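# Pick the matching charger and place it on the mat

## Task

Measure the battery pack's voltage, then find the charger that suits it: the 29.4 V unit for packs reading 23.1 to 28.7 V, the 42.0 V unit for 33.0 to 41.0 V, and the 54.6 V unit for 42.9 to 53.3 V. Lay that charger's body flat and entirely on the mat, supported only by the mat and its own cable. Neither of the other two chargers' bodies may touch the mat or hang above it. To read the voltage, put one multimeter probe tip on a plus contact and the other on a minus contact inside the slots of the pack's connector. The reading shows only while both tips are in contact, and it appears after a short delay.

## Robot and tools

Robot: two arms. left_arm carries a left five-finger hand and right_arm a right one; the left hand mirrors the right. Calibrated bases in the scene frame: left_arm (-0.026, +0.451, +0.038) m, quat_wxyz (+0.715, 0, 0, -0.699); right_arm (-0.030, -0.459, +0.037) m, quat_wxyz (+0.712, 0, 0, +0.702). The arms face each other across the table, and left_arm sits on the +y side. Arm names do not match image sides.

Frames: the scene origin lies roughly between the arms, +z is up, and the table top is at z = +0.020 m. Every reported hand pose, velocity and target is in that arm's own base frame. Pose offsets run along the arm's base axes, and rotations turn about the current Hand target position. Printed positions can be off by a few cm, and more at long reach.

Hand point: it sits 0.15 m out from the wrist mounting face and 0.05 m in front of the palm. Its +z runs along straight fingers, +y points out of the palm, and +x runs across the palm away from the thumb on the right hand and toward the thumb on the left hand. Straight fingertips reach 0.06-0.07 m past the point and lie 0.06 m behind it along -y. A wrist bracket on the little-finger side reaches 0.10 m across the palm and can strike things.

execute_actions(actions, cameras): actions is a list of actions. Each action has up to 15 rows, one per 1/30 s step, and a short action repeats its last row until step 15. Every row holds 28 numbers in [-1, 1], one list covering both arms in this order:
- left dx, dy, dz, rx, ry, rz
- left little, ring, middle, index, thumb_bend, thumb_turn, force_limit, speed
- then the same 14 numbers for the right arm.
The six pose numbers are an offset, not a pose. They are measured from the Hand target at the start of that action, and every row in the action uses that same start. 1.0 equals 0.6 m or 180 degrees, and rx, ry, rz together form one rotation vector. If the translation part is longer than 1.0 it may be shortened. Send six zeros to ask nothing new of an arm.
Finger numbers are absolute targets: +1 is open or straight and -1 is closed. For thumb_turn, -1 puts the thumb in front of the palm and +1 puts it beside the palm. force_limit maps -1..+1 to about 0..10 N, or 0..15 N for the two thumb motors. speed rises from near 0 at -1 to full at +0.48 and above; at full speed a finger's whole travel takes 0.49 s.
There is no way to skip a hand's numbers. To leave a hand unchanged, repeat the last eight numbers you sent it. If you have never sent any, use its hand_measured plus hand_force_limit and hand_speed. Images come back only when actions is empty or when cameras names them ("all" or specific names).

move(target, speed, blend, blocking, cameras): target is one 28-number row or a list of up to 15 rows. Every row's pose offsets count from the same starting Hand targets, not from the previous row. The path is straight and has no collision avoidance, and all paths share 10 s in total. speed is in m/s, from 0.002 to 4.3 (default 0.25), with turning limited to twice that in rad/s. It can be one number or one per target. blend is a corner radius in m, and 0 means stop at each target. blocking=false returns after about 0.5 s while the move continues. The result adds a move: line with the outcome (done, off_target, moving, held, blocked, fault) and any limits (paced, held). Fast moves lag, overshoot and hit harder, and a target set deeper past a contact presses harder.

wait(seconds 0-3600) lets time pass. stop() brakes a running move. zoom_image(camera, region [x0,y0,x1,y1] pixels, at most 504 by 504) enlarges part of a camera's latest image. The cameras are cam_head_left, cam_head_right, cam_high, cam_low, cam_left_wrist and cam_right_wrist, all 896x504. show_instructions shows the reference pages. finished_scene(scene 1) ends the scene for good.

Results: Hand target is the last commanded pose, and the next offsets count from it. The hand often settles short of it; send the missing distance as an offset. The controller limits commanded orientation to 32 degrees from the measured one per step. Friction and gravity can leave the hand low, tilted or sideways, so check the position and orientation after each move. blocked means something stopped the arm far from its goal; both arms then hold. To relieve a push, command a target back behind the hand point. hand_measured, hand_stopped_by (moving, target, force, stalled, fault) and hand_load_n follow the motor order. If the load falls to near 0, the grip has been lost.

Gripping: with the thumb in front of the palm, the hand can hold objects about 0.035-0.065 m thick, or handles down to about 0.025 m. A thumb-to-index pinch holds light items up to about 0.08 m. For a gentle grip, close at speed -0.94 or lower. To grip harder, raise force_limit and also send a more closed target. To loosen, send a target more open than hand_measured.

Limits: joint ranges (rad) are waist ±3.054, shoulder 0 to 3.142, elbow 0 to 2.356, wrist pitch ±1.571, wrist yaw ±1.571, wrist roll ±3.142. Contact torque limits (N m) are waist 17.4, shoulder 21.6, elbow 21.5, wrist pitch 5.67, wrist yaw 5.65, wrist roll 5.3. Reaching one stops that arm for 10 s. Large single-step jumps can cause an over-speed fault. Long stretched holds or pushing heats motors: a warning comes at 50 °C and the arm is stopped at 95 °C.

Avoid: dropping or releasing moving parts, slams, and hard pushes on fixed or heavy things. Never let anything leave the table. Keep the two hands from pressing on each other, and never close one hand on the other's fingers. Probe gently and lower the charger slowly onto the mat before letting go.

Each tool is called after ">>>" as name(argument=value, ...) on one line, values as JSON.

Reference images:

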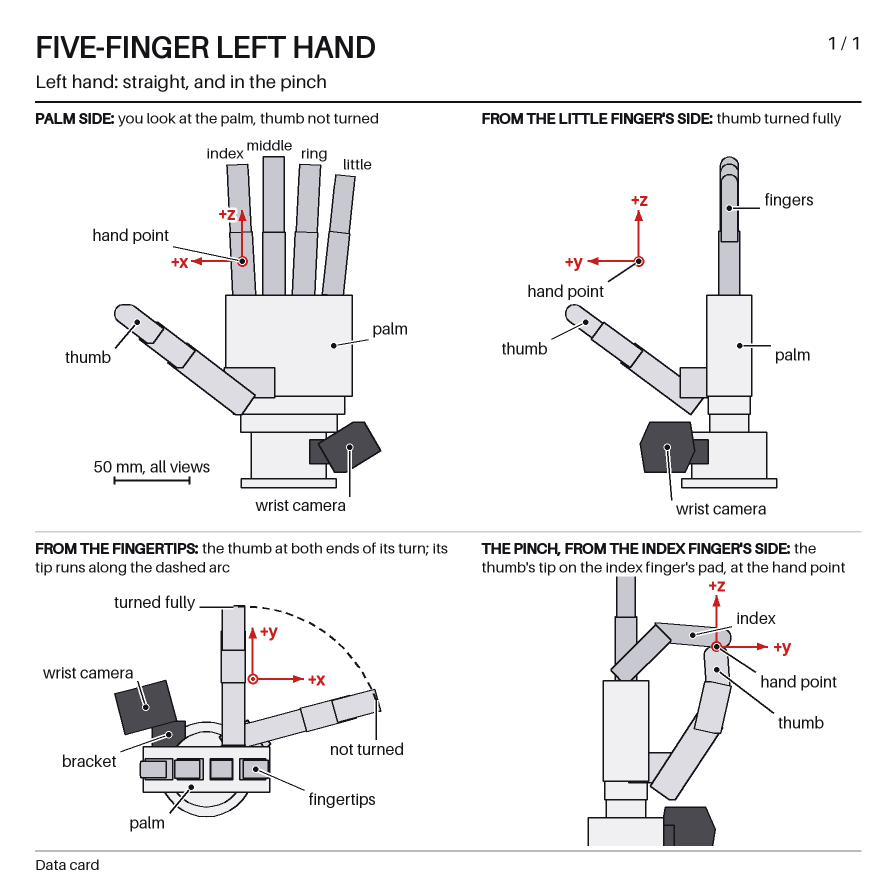

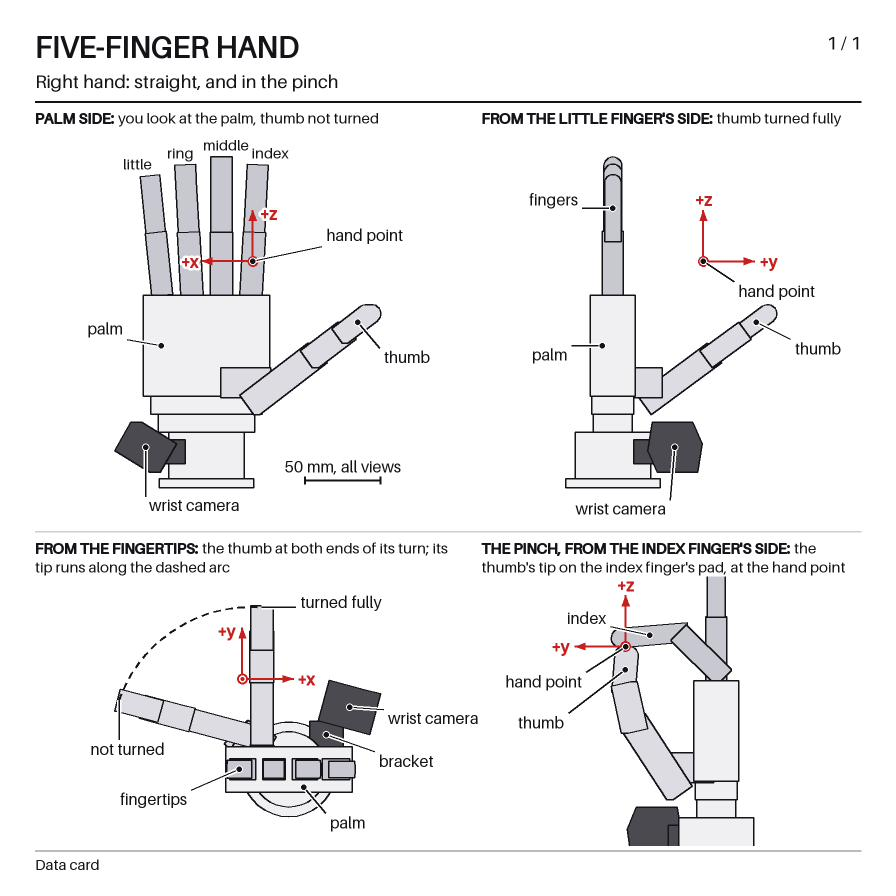

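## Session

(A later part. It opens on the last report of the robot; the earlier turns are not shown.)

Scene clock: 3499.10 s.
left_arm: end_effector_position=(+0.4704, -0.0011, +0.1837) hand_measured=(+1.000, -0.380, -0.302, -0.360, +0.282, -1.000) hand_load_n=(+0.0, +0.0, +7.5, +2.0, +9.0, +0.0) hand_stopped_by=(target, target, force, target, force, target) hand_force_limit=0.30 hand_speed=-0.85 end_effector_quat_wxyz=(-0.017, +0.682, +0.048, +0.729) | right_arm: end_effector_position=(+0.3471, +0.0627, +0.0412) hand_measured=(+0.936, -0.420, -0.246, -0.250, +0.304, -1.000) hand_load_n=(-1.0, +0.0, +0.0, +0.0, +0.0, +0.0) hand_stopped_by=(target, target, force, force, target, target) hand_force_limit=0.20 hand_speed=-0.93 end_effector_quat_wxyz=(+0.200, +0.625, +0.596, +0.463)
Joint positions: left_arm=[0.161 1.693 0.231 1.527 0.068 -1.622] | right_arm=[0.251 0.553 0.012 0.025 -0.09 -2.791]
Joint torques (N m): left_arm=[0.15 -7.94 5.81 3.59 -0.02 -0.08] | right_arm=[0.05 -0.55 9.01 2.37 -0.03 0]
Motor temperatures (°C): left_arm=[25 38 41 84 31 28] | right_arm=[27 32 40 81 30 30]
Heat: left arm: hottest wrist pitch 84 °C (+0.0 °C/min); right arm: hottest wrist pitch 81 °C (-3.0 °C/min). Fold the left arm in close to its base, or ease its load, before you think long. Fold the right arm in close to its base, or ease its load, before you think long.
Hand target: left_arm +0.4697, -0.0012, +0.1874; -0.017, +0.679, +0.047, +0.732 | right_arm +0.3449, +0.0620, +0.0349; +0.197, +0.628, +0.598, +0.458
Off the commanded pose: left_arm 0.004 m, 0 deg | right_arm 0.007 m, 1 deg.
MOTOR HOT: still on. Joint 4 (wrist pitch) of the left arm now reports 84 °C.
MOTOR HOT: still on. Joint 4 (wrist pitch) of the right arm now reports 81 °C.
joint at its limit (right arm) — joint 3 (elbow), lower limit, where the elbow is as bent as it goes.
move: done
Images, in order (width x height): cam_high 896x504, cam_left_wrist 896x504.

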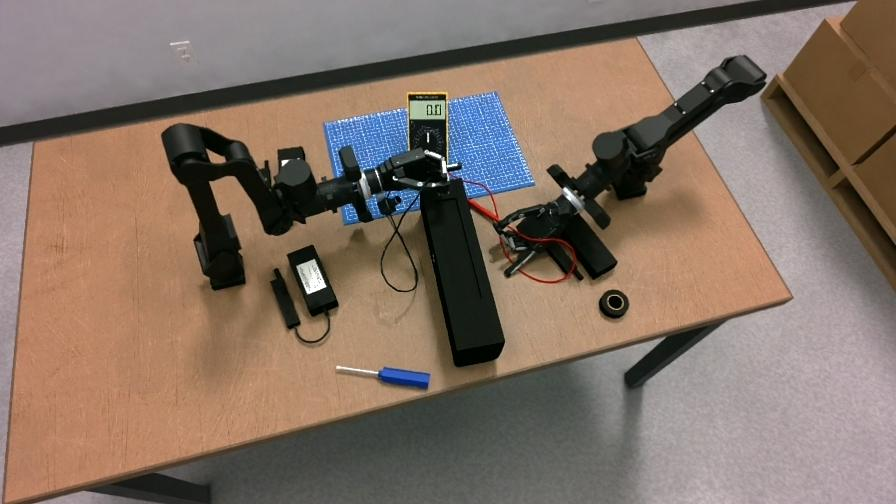

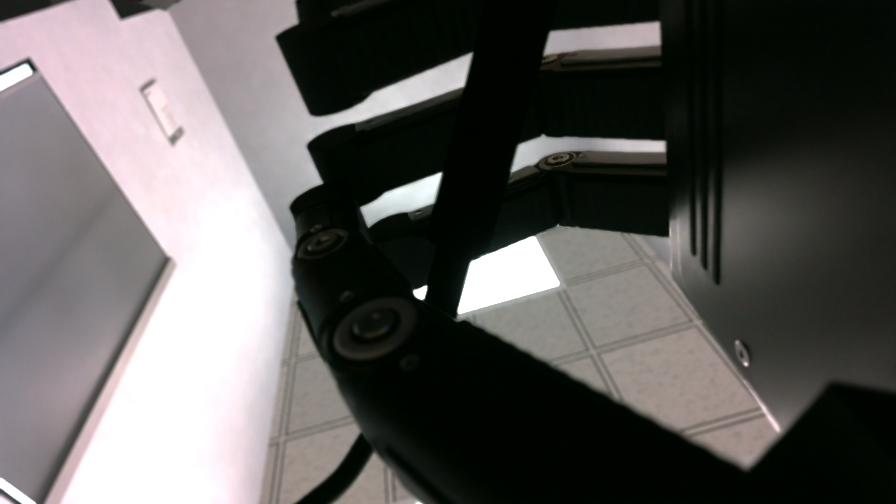

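>>> move(target=[[0, 0, 0.04, 0, 0, 0, 1, -0.38, -0.33, -0.36, 0.2, -1, 0.3, -0.85, 0, 0, 0.06, 0, 0, 0, 1, -0.42, -0.25, -0.4, 0.3, -1, 0.2, -0.93], [-0.07, 0, 0.1, 0, 0, 0, 1, -0.38, -0.33, -0.36, 0.2, -1, 0.3, -0.85, -0.03, 0, 0.3, 0, 0, 0, 1, -0.42, -0.25, -0.4, 0.3, -1, 0.2, -0.93]], speed=[0.05, 0.1], blend=[0.01, 0], cameras=["all"])

Scene clock: 3565.97 s.
left_arm: end_effector_position=(+0.4306, -0.0019, +0.2506) hand_measured=(+1.000, -0.380, -0.302, -0.360, +0.282, -1.000) hand_load_n=(+0.0, +0.0, +7.5, +1.5, +9.0, +0.0) hand_stopped_by=(target, target, force, target, force, target) hand_force_limit=0.30 hand_speed=-0.85 end_effector_quat_wxyz=(-0.017, +0.678, +0.046, +0.733) | right_arm: end_effector_position=(+0.3258, +0.0620, +0.2040) hand_measured=(+0.936, -0.420, -0.246, -0.250, +0.304, -1.000) hand_load_n=(+0.0, +0.0, +0.0, +0.0, +0.0, +0.0) hand_stopped_by=(target, target, force, force, target, target) hand_force_limit=0.20 hand_speed=-0.93 end_effector_quat_wxyz=(+0.193, +0.630, +0.602, +0.450)
Joint positions: left_arm=[0.197 1.062 0.223 0.916 0.106 -1.622] | right_arm=[0.305 0.52 0.713 -0.741 -0.045 -2.765]
Joint torques (N m): left_arm=[0.47 -5.86 7.23 3.71 0.09 -0.16] | right_arm=[0.31 -0.05 12.18 2.81 0.17 0.11]
Motor temperatures (°C): left_arm=[25 41 41 83 31 28] | right_arm=[27 31 42 84 30 30]
Heat: left arm: hottest wrist pitch 83 °C (-1.0 °C/min); right arm: hottest wrist pitch 84 °C (+2.0 °C/min). Fold the left arm in close to its base, or ease its load, before you think long. Fold the right arm in close to its base, or ease its load, before you think long.
Hand target: left_arm +0.4277, -0.0014, +0.2473; -0.017, +0.680, +0.047, +0.732 | right_arm +0.3268, +0.0619, +0.2149; +0.197, +0.628, +0.598, +0.458
Off the commanded pose: left_arm 0.004 m, 0 deg | right_arm 0.011 m, 1 deg.
MOTOR HOT: still on. Joint 4 (wrist pitch) of the left arm now reports 83 °C.
MOTOR HOT: still on. Joint 4 (wrist pitch) of the right arm now reports 84 °C.
ARM HIT: the right arm struck itself hard. It can cost score.
move: off_target (right_arm)

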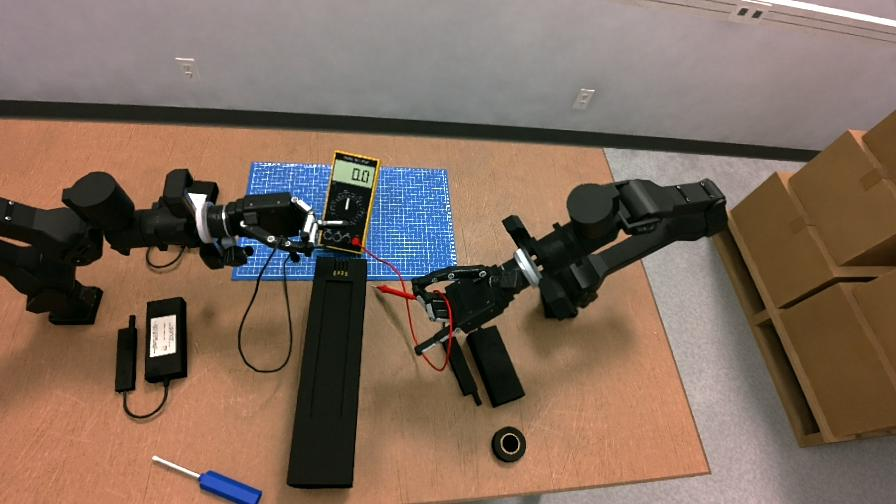

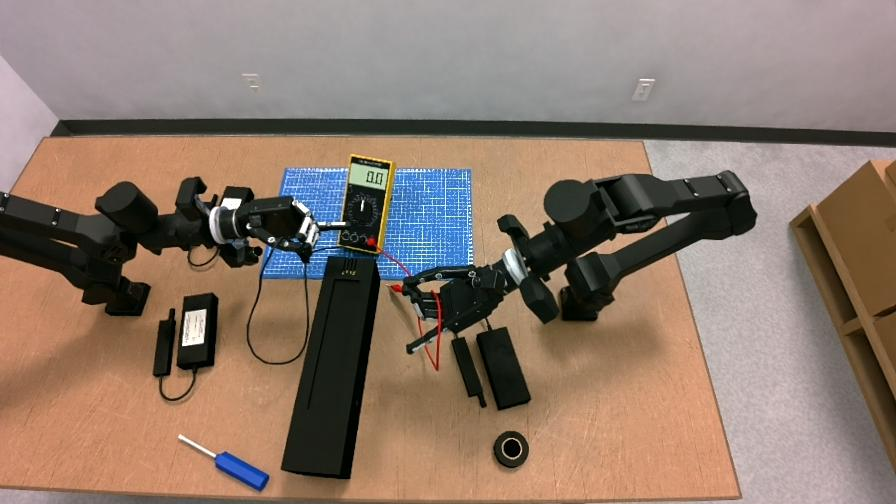

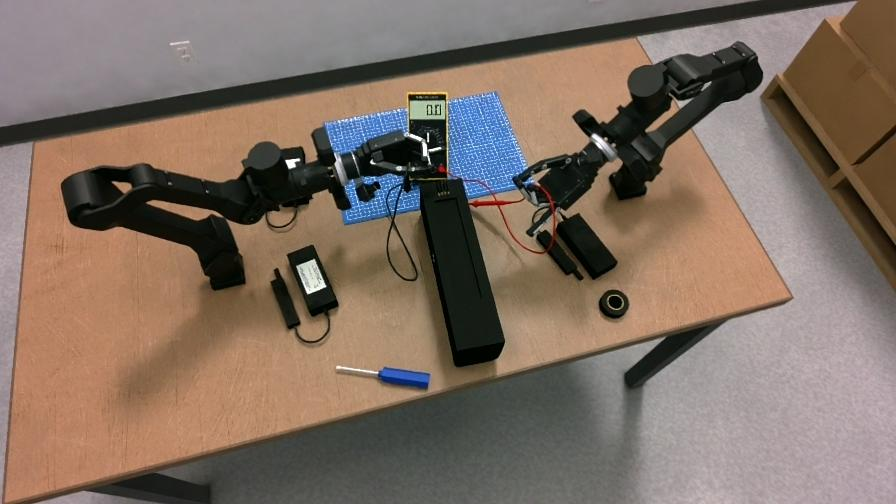

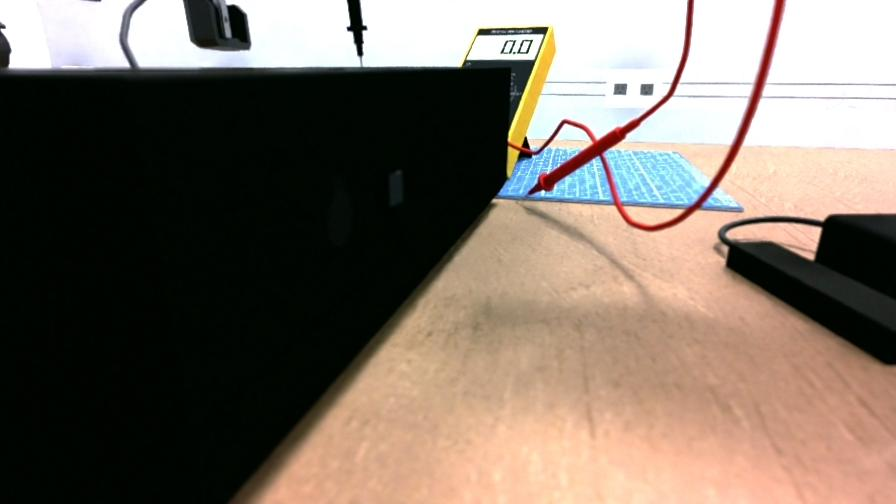

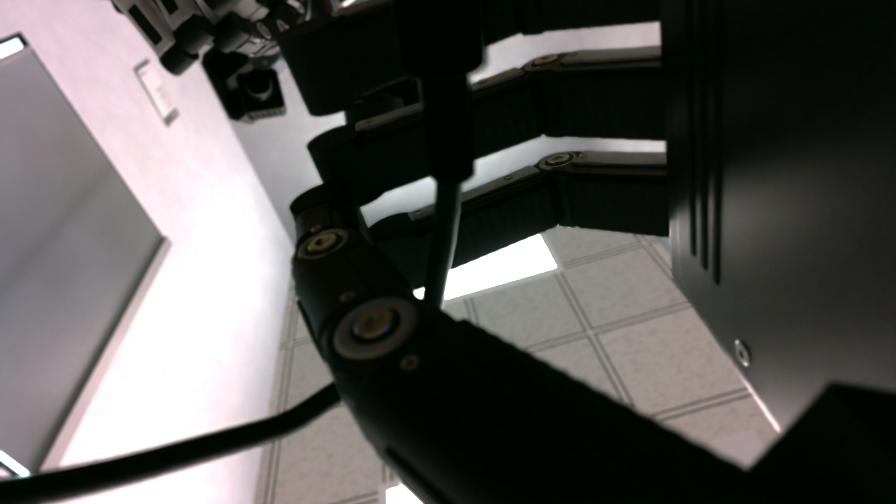

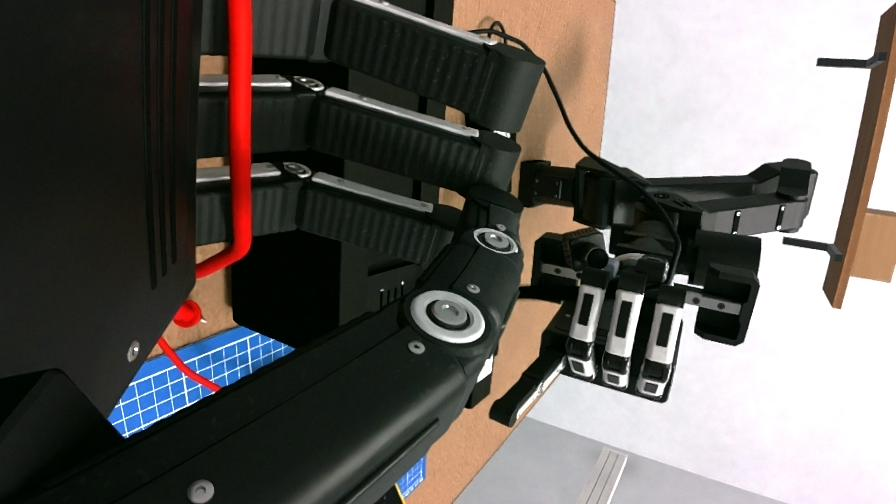

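>>> execute_actions(actions=[])

Scene clock: 3586.97 s.
left_arm: end_effector_position=(+0.4306, -0.0019, +0.2507) hand_measured=(+1.000, -0.380, -0.302, -0.360, +0.282, -1.000) hand_load_n=(+0.0, +0.0, +7.5, +2.0, +9.0, +0.0) hand_stopped_by=(target, target, force, target, force, target) hand_force_limit=0.30 hand_speed=-0.85 end_effector_quat_wxyz=(-0.017, +0.678, +0.046, +0.733) | right_arm: end_effector_position=(+0.3258, +0.0620, +0.2040) hand_measured=(+0.936, -0.420, -0.246, -0.250, +0.304, -1.000) hand_load_n=(+0.0, +0.0, +0.0, +0.0, +0.0, +0.0) hand_stopped_by=(target, target, force, force, target, target) hand_force_limit=0.20 hand_speed=-0.93 end_effector_quat_wxyz=(+0.193, +0.630, +0.602, +0.450)
Joint positions: left_arm=[0.197 1.062 0.223 0.916 0.106 -1.622] | right_arm=[0.305 0.52 0.713 -0.741 -0.045 -2.765]
Joint velocities: within noise
Joint torques (N m): left_arm=[0.37 -5.9 7.24 3.74 0.07 -0.19] | right_arm=[0.31 0.03 12.2 2.79 0.17 0.12]
Motor temperatures (°C): left_arm=[25 37 41 88 31 28] | right_arm=[27 31 47 92 30 30]
Heat: left arm: hottest wrist pitch 88 °C (+4.0 °C/min); right arm: hottest wrist pitch 92 °C (+10.0 °C/min). Fold the left arm in close to its base, or ease its load, before you think long. Fold the right arm in close to its base, or ease its load, before you think long.
Hand target: left_arm +0.4277, -0.0013, +0.2474; -0.017, +0.680, +0.047, +0.732 | right_arm +0.3268, +0.0618, +0.2149; +0.197, +0.628, +0.598, +0.458
Off the commanded pose: left_arm 0.004 m, 0 deg | right_arm 0.011 m, 1 deg.
MOTOR HOT: still on. Joint 4 (wrist pitch) of the left arm now reports 88 °C.
MOTOR HOT: still on. Joint 4 (wrist pitch) of the right arm now reports 92 °C.

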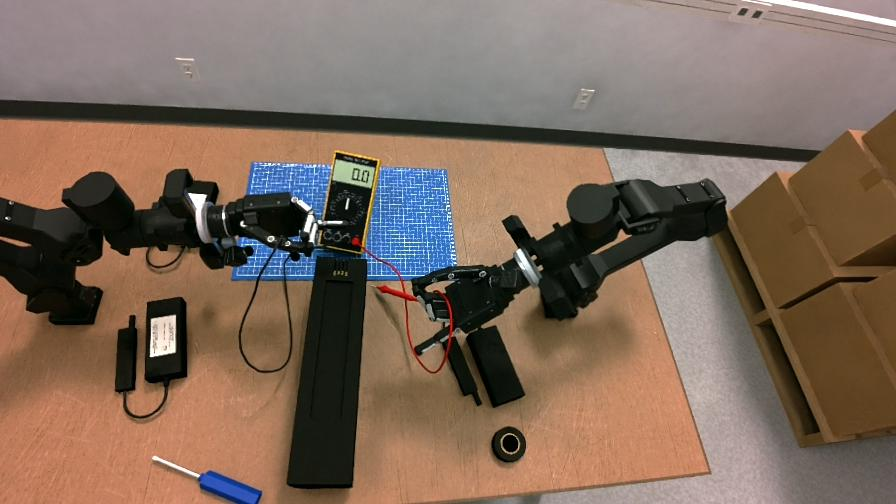

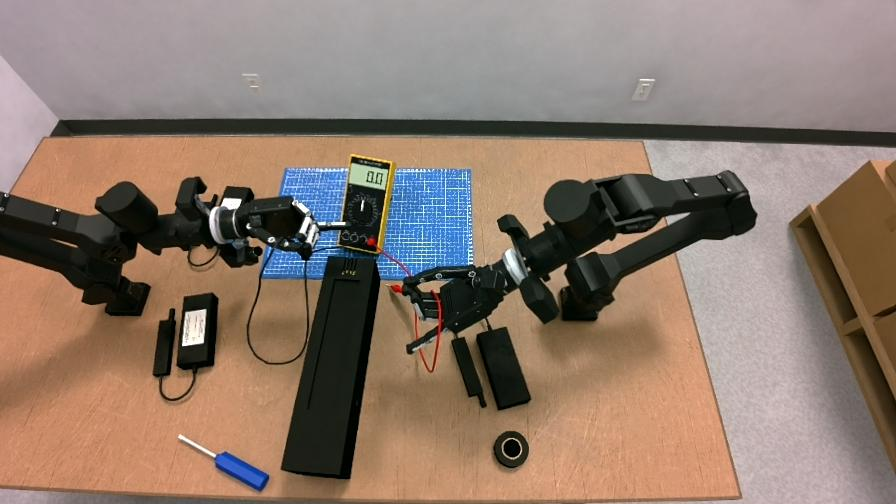

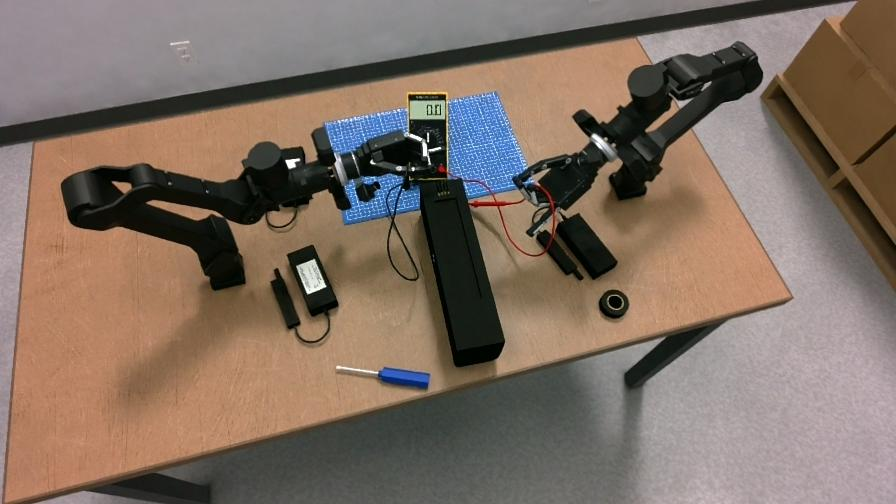

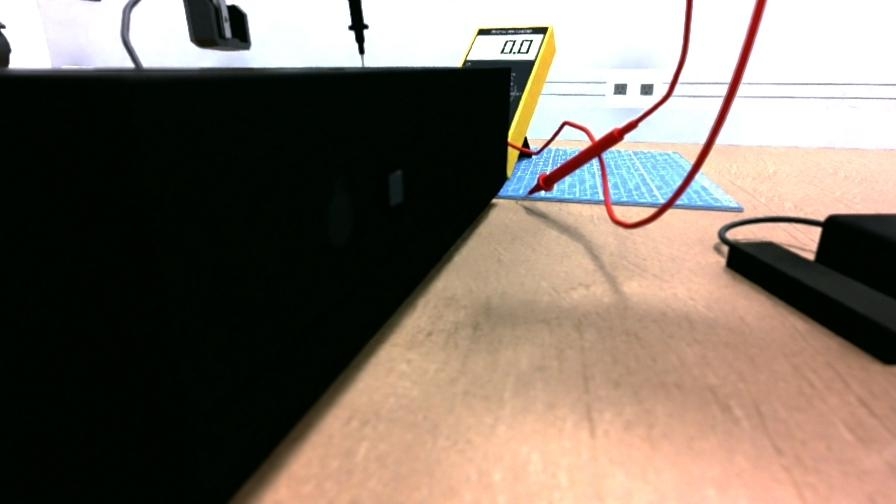

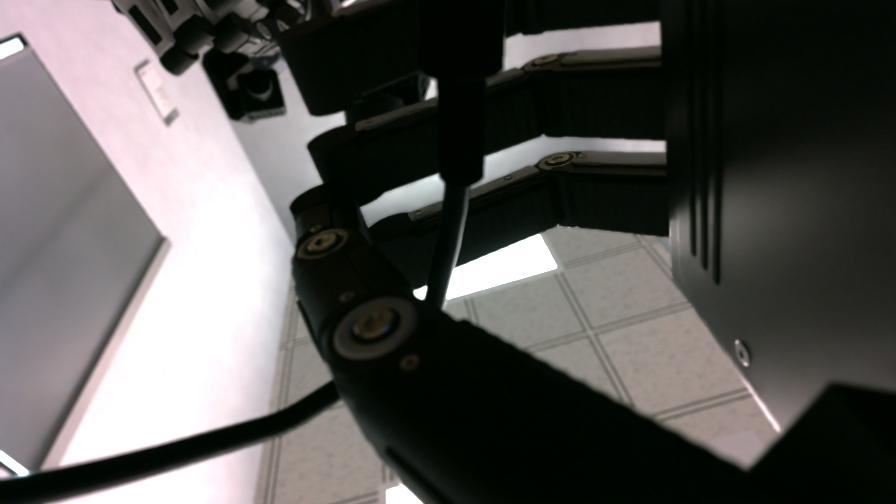

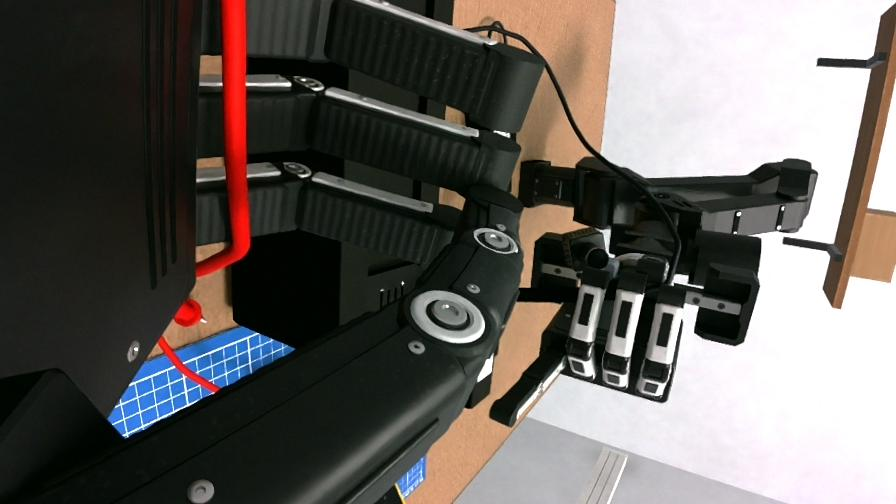

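>>> move(target=[0,0,0,0,0,0,1,-0.38,-0.33,-0.36,0.2,-1,0.3,-0.85,0,0,0,-0.068,0.182,0,1,-0.42,-0.25,-0.4,0.3,-1,0.2,-0.93], speed=0.15, cameras=["cam_head_left","cam_low","cam_right_wrist"])

Scene clock: 3597.17 s.
left_arm: end_effector_position=(+0.4306, -0.0019, +0.2507) hand_measured=(+1.000, -0.380, -0.302, -0.360, +0.282, -1.000) hand_load_n=(+0.0, +0.0, +7.5, +2.0, +9.5, +0.0) hand_stopped_by=(target, target, force, target, force, target) hand_force_limit=0.30 hand_speed=-0.85 end_effector_quat_wxyz=(-0.017, +0.678, +0.046, +0.733) | right_arm: end_effector_position=(+0.3239, +0.0614, +0.2091) hand_measured=(+0.936, -0.420, -0.246, -0.250, +0.304, -1.000) hand_load_n=(+0.0, +0.0, +0.5, +0.0, +0.0, +0.0) hand_stopped_by=(target, target, force, force, target, target) hand_force_limit=0.20 hand_speed=-0.93 end_effector_quat_wxyz=(+0.081, +0.707, +0.676, +0.192)
Joint positions: left_arm=[0.197 1.062 0.223 0.916 0.106 -1.622] | right_arm=[0.334 1.264 1.616 -1.503 -0.011 -2.759]
Joint torques (N m): left_arm=[0.51 -5.97 7.46 3.73 0.1 -0.19] | right_arm=[0.32 -2.76 9.96 1.3 0.2 0.13]
Motor temperatures (°C): left_arm=[25 36 41 89 31 28] | right_arm=[27 31 48 93 30 30]
Heat: left arm: hottest wrist pitch 89 °C (+5.1 °C/min); right arm: hottest wrist pitch 93 °C (+10.1 °C/min). Fold the left arm in close to its base, or ease its load, before you think long. Fold the right arm in close to its base, or ease its load, before you think long.
Hand target: left_arm +0.4277, -0.0013, +0.2474; -0.017, +0.680, +0.047, +0.732 | right_arm +0.3269, +0.0619, +0.2149; +0.086, +0.707, +0.674, +0.197
Off the commanded pose: left_arm 0.004 m, 0 deg | right_arm 0.007 m, 1 deg.
MOTOR HOT: still on. Joint 4 (wrist pitch) of the left arm now reports 89 °C.
MOTOR HOT: still on. Joint 4 (wrist pitch) of the right arm now reports 93 °C.
move: done

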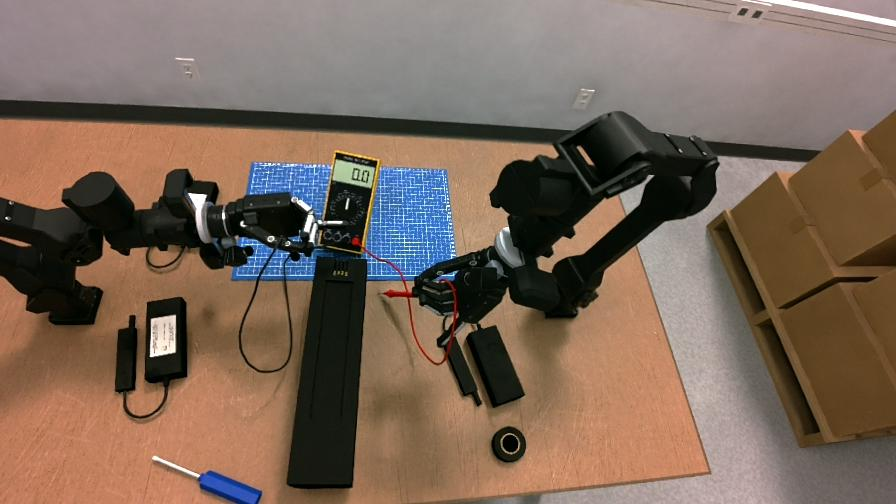

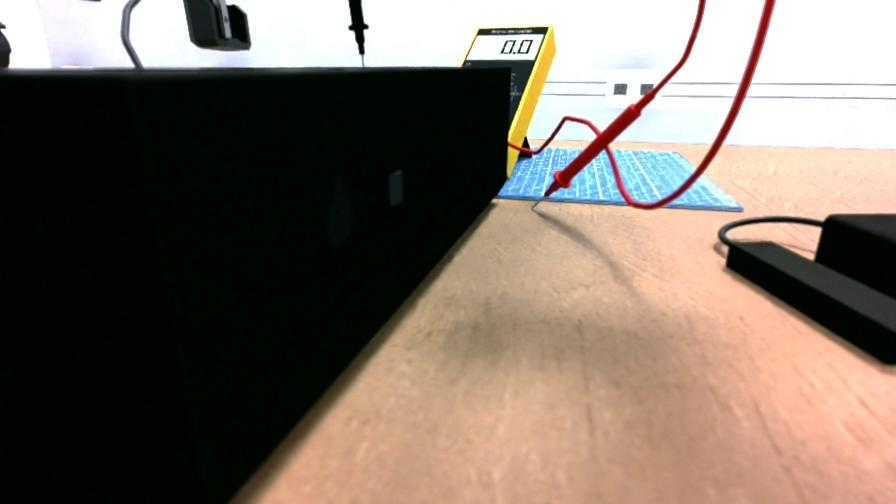

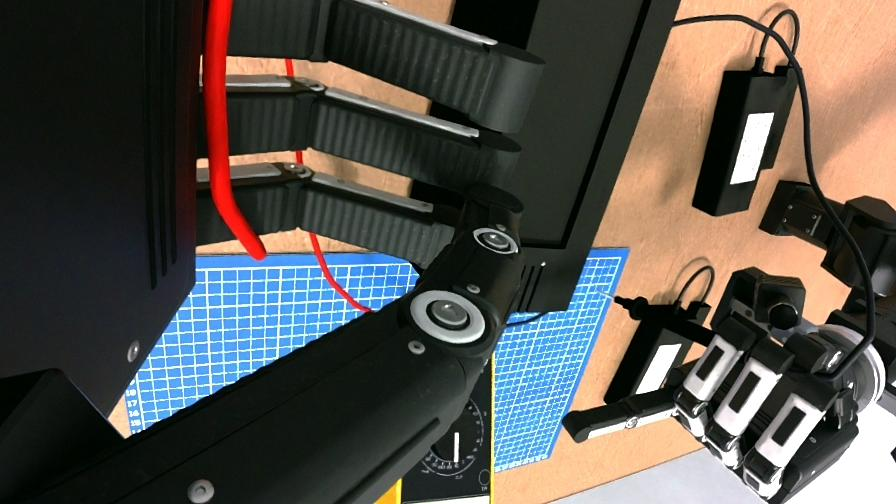

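>>> move(target=[[-0.17,0,0.02,0,0,0,1,-0.38,-0.33,-0.36,0.2,-1,0.3,-0.85,0,0,0,0,0,0,1,-0.42,-0.25,-0.4,0.3,-1,0.2,-0.93],[-0.1795,-0.0833,-0.1123,0.4977,0.1694,-0.096,1,-0.38,-0.33,-0.36,0.2,-1,0.3,-0.85,0,0,0,0,0,0,1,-0.42,-0.25,-0.4,0.3,-1,0.2,-0.93]], speed=0.12, cameras=["all"])

Scene clock: 3628.70 s.
left_arm: end_effector_position=(+0.3187, -0.0505, +0.1755) hand_measured=(+1.000, -0.380, -0.302, -0.360, +0.282, -1.000) hand_load_n=(+0.0, +0.0, +7.5, +2.0, +9.0, +0.0) hand_stopped_by=(target, target, force, target, force, target) hand_force_limit=0.30 hand_speed=-0.85 end_effector_quat_wxyz=(-0.394, +0.623, -0.571, +0.362) | right_arm: end_effector_position=(+0.3239, +0.0614, +0.2090) hand_measured=(+0.936, -0.420, -0.246, -0.250, +0.304, -1.000) hand_load_n=(+0.0, +0.0, +0.0, +0.0, -0.5, +0.0) hand_stopped_by=(target, target, force, force, target, target) hand_force_limit=0.20 hand_speed=-0.93 end_effector_quat_wxyz=(+0.081, +0.707, +0.676, +0.192)
Joint positions: left_arm=[-0.355 0.701 0.874 -0.655 -0.396 -0.201] | right_arm=[0.334 1.264 1.616 -1.503 -0.011 -2.759]
Joint torques (N m): left_arm=[-0.3 -1.75 11.04 3.36 -0.4 0.1] | right_arm=[0.28 -2.78 9.94 1.3 0.21 0.12]
Motor temperatures (°C): left_arm=[25 34 44 86 31 28] | right_arm=[27 32 47 79 30 30]
Heat: left arm: hottest wrist pitch 86 °C (+2.0 °C/min); right arm: hottest wrist pitch 79 °C (-6.0 °C/min). Fold the left arm in close to its base, or ease its load, before you think long. Fold the right arm in close to its base, or ease its load, before you think long.
Hand target: left_arm +0.3200, -0.0512, +0.1800; -0.396, +0.621, -0.571, +0.363 | right_arm +0.3268, +0.0619, +0.2149; +0.086, +0.707, +0.674, +0.197
Off the commanded pose: left_arm 0.005 m, 0 deg | right_arm 0.007 m, 1 deg.
MOTOR HOT: still on. Joint 4 (wrist pitch) of the left arm now reports 86 °C.
MOTOR HOT: still on. Joint 4 (wrist pitch) of the right arm now reports 79 °C.
move: done

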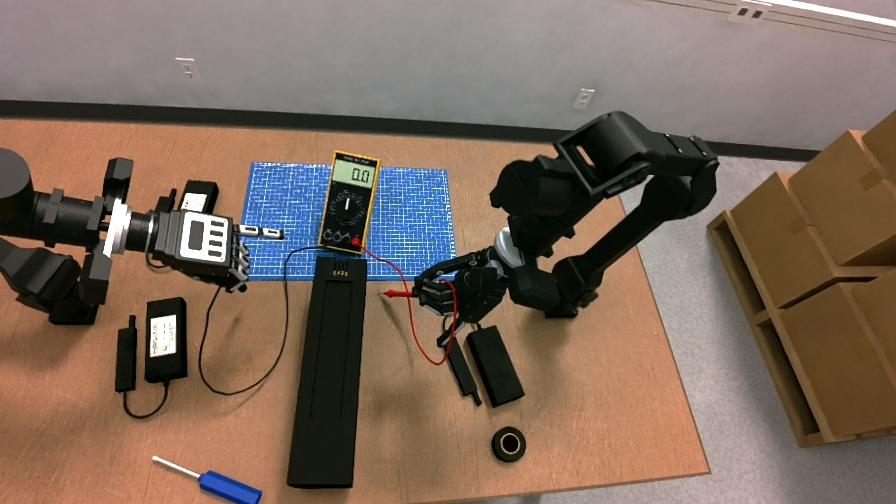

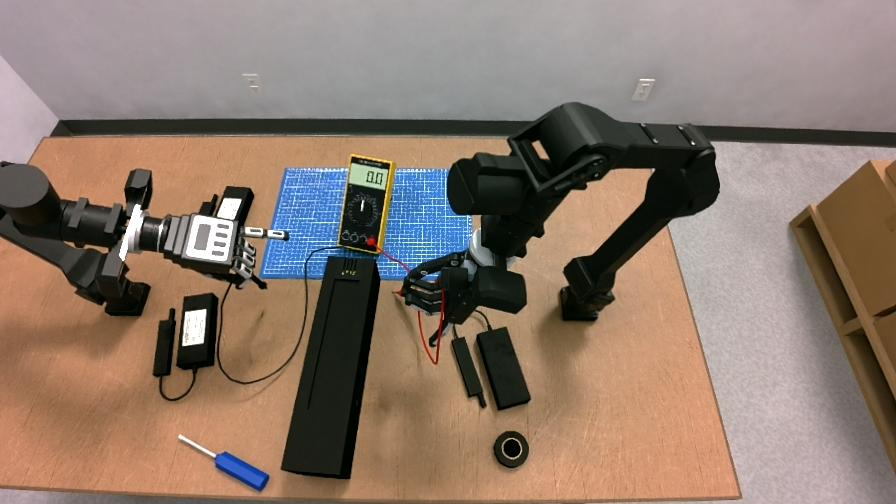

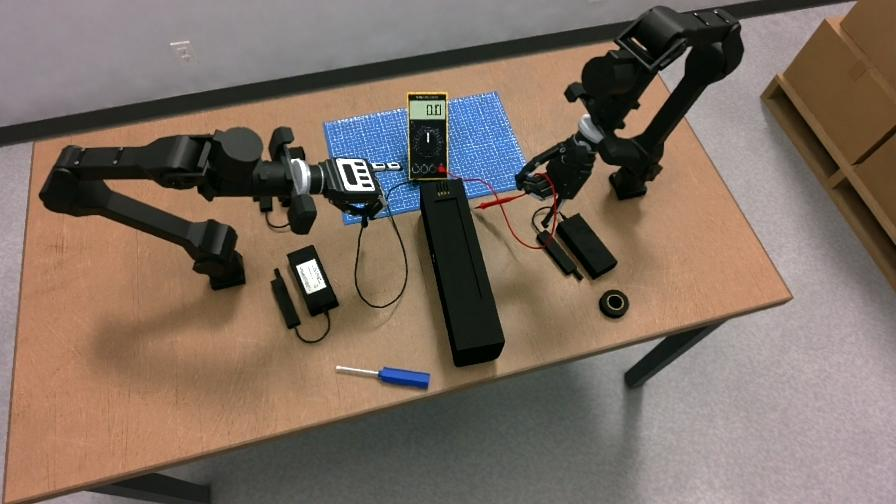

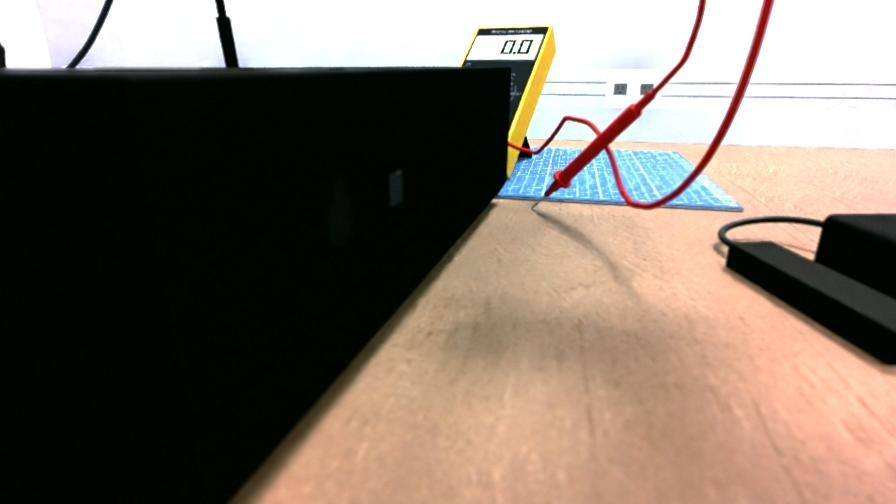

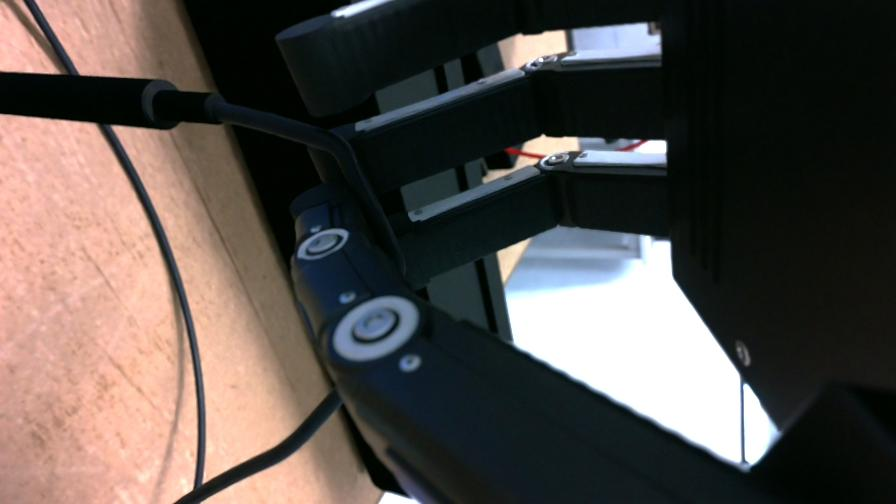

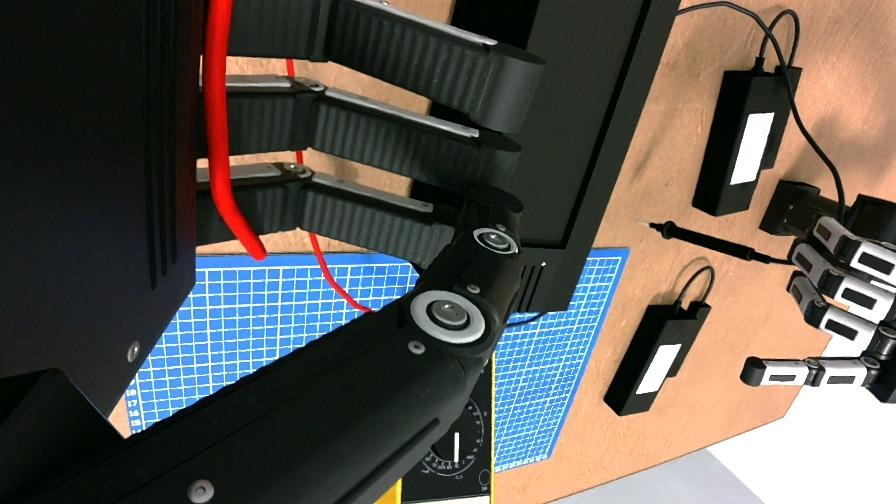

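>>> move(target=[[0,0.1333,-0.03,0,0,0,1,-0.38,-0.33,-0.36,0.2,-1,0.3,-0.85,0,0,0,0,0,0,1,-0.42,-0.25,-0.4,0.3,-1,0.2,-0.93],[0,0.1,-0.08,0,0,0,1,-0.38,-0.33,-0.36,0.2,-1,0.3,-0.85,0,0,0,0,0,0,1,-0.42,-0.25,-0.4,0.3,-1,0.2,-0.93]], speed=0.06, blend=0.01, cameras=["cam_head_left","cam_high","cam_left_wrist","cam_right_wrist"])

Scene clock: 3645.87 s.
left_arm: end_effector_position=(+0.3220, +0.0097, +0.1385) hand_measured=(+1.000, -0.380, -0.302, -0.360, +0.282, -1.000) hand_load_n=(+0.0, +0.0, +7.5, +2.0, +9.0, +0.0) hand_stopped_by=(target, target, force, target, force, target) hand_force_limit=0.30 hand_speed=-0.85 end_effector_quat_wxyz=(-0.399, +0.619, -0.570, +0.365) | right_arm: end_effector_position=(+0.3239, +0.0614, +0.2090) hand_measured=(+0.936, -0.420, -0.246, -0.250, +0.304, -1.000) hand_load_n=(+0.0, +0.0, +0.0, +0.0, +0.0, +0.0) hand_stopped_by=(target, target, force, force, target, target) hand_force_limit=0.20 hand_speed=-0.93 end_effector_quat_wxyz=(+0.081, +0.707, +0.676, +0.192)
Joint positions: left_arm=[0.208 0.613 0.681 -0.499 0.112 0.054] | right_arm=[0.334 1.264 1.616 -1.503 -0.011 -2.759]
Joint torques (N m): left_arm=[-0.33 -3.26 7.85 3.69 -0.06 -0.15] | right_arm=[0.32 -2.78 9.99 1.29 0.2 0.12]
Motor temperatures (°C): left_arm=[25 33 45 84 31 28] | right_arm=[27 32 46 76 30 30]
Heat: left arm: hottest wrist pitch 84 °C (-4.0 °C/min); right arm: hottest wrist pitch 76 °C (-16.0 °C/min). Fold the left arm in close to its base, or ease its load, before you think long. Fold the right arm in close to its base, or ease its load, before you think long.
Hand target: left_arm +0.3200, +0.0088, +0.1321; -0.396, +0.621, -0.571, +0.363 | right_arm +0.3268, +0.0619, +0.2149; +0.086, +0.707, +0.674, +0.197
Off the commanded pose: left_arm 0.007 m, 1 deg | right_arm 0.007 m, 1 deg.
MOTOR HOT: still on. Joint 4 (wrist pitch) of the left arm now reports 84 °C.
MOTOR HOT: still on. Joint 4 (wrist pitch) of the right arm now reports 76 °C.
move: done

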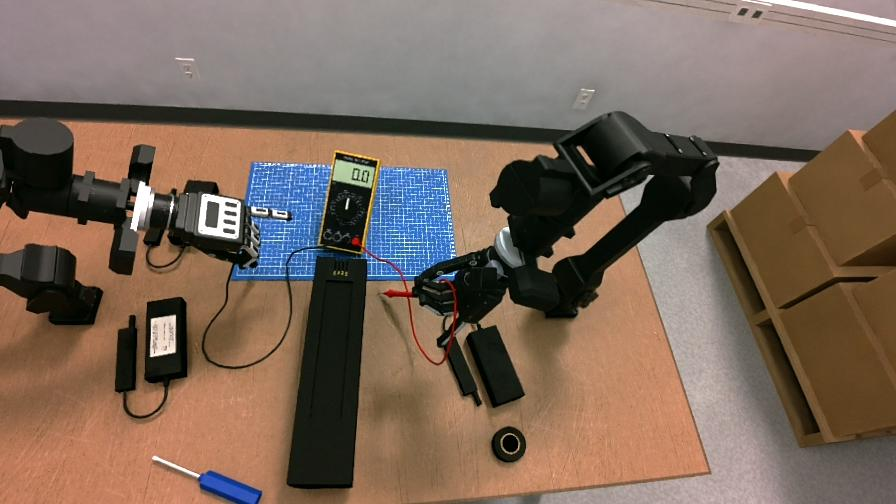

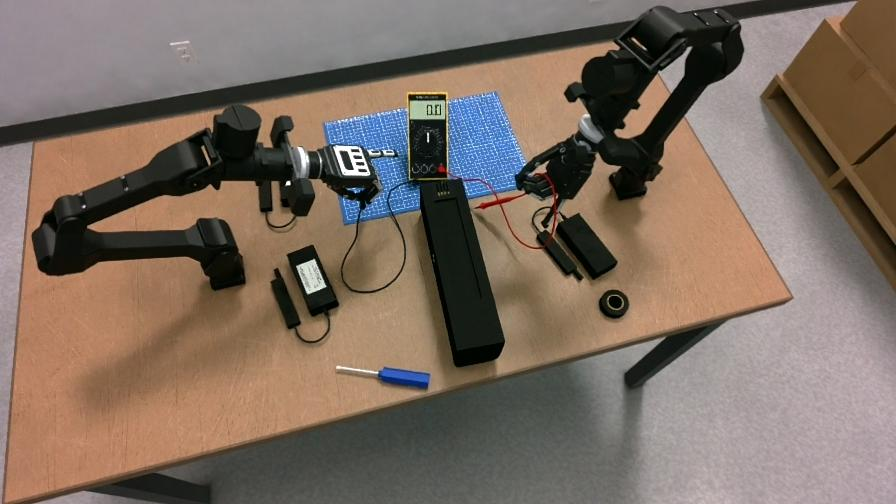

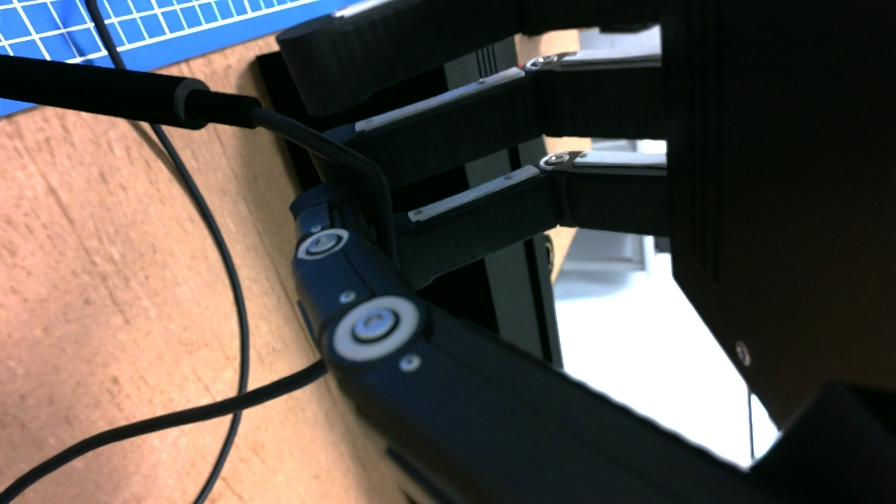

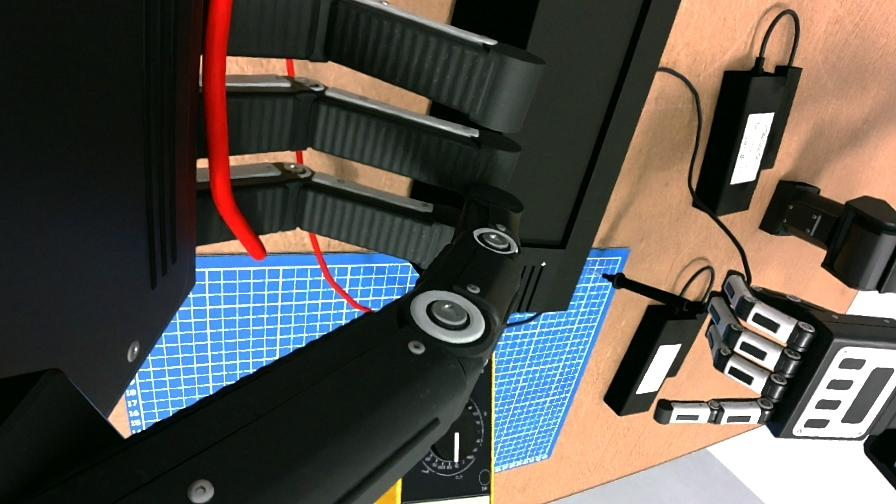

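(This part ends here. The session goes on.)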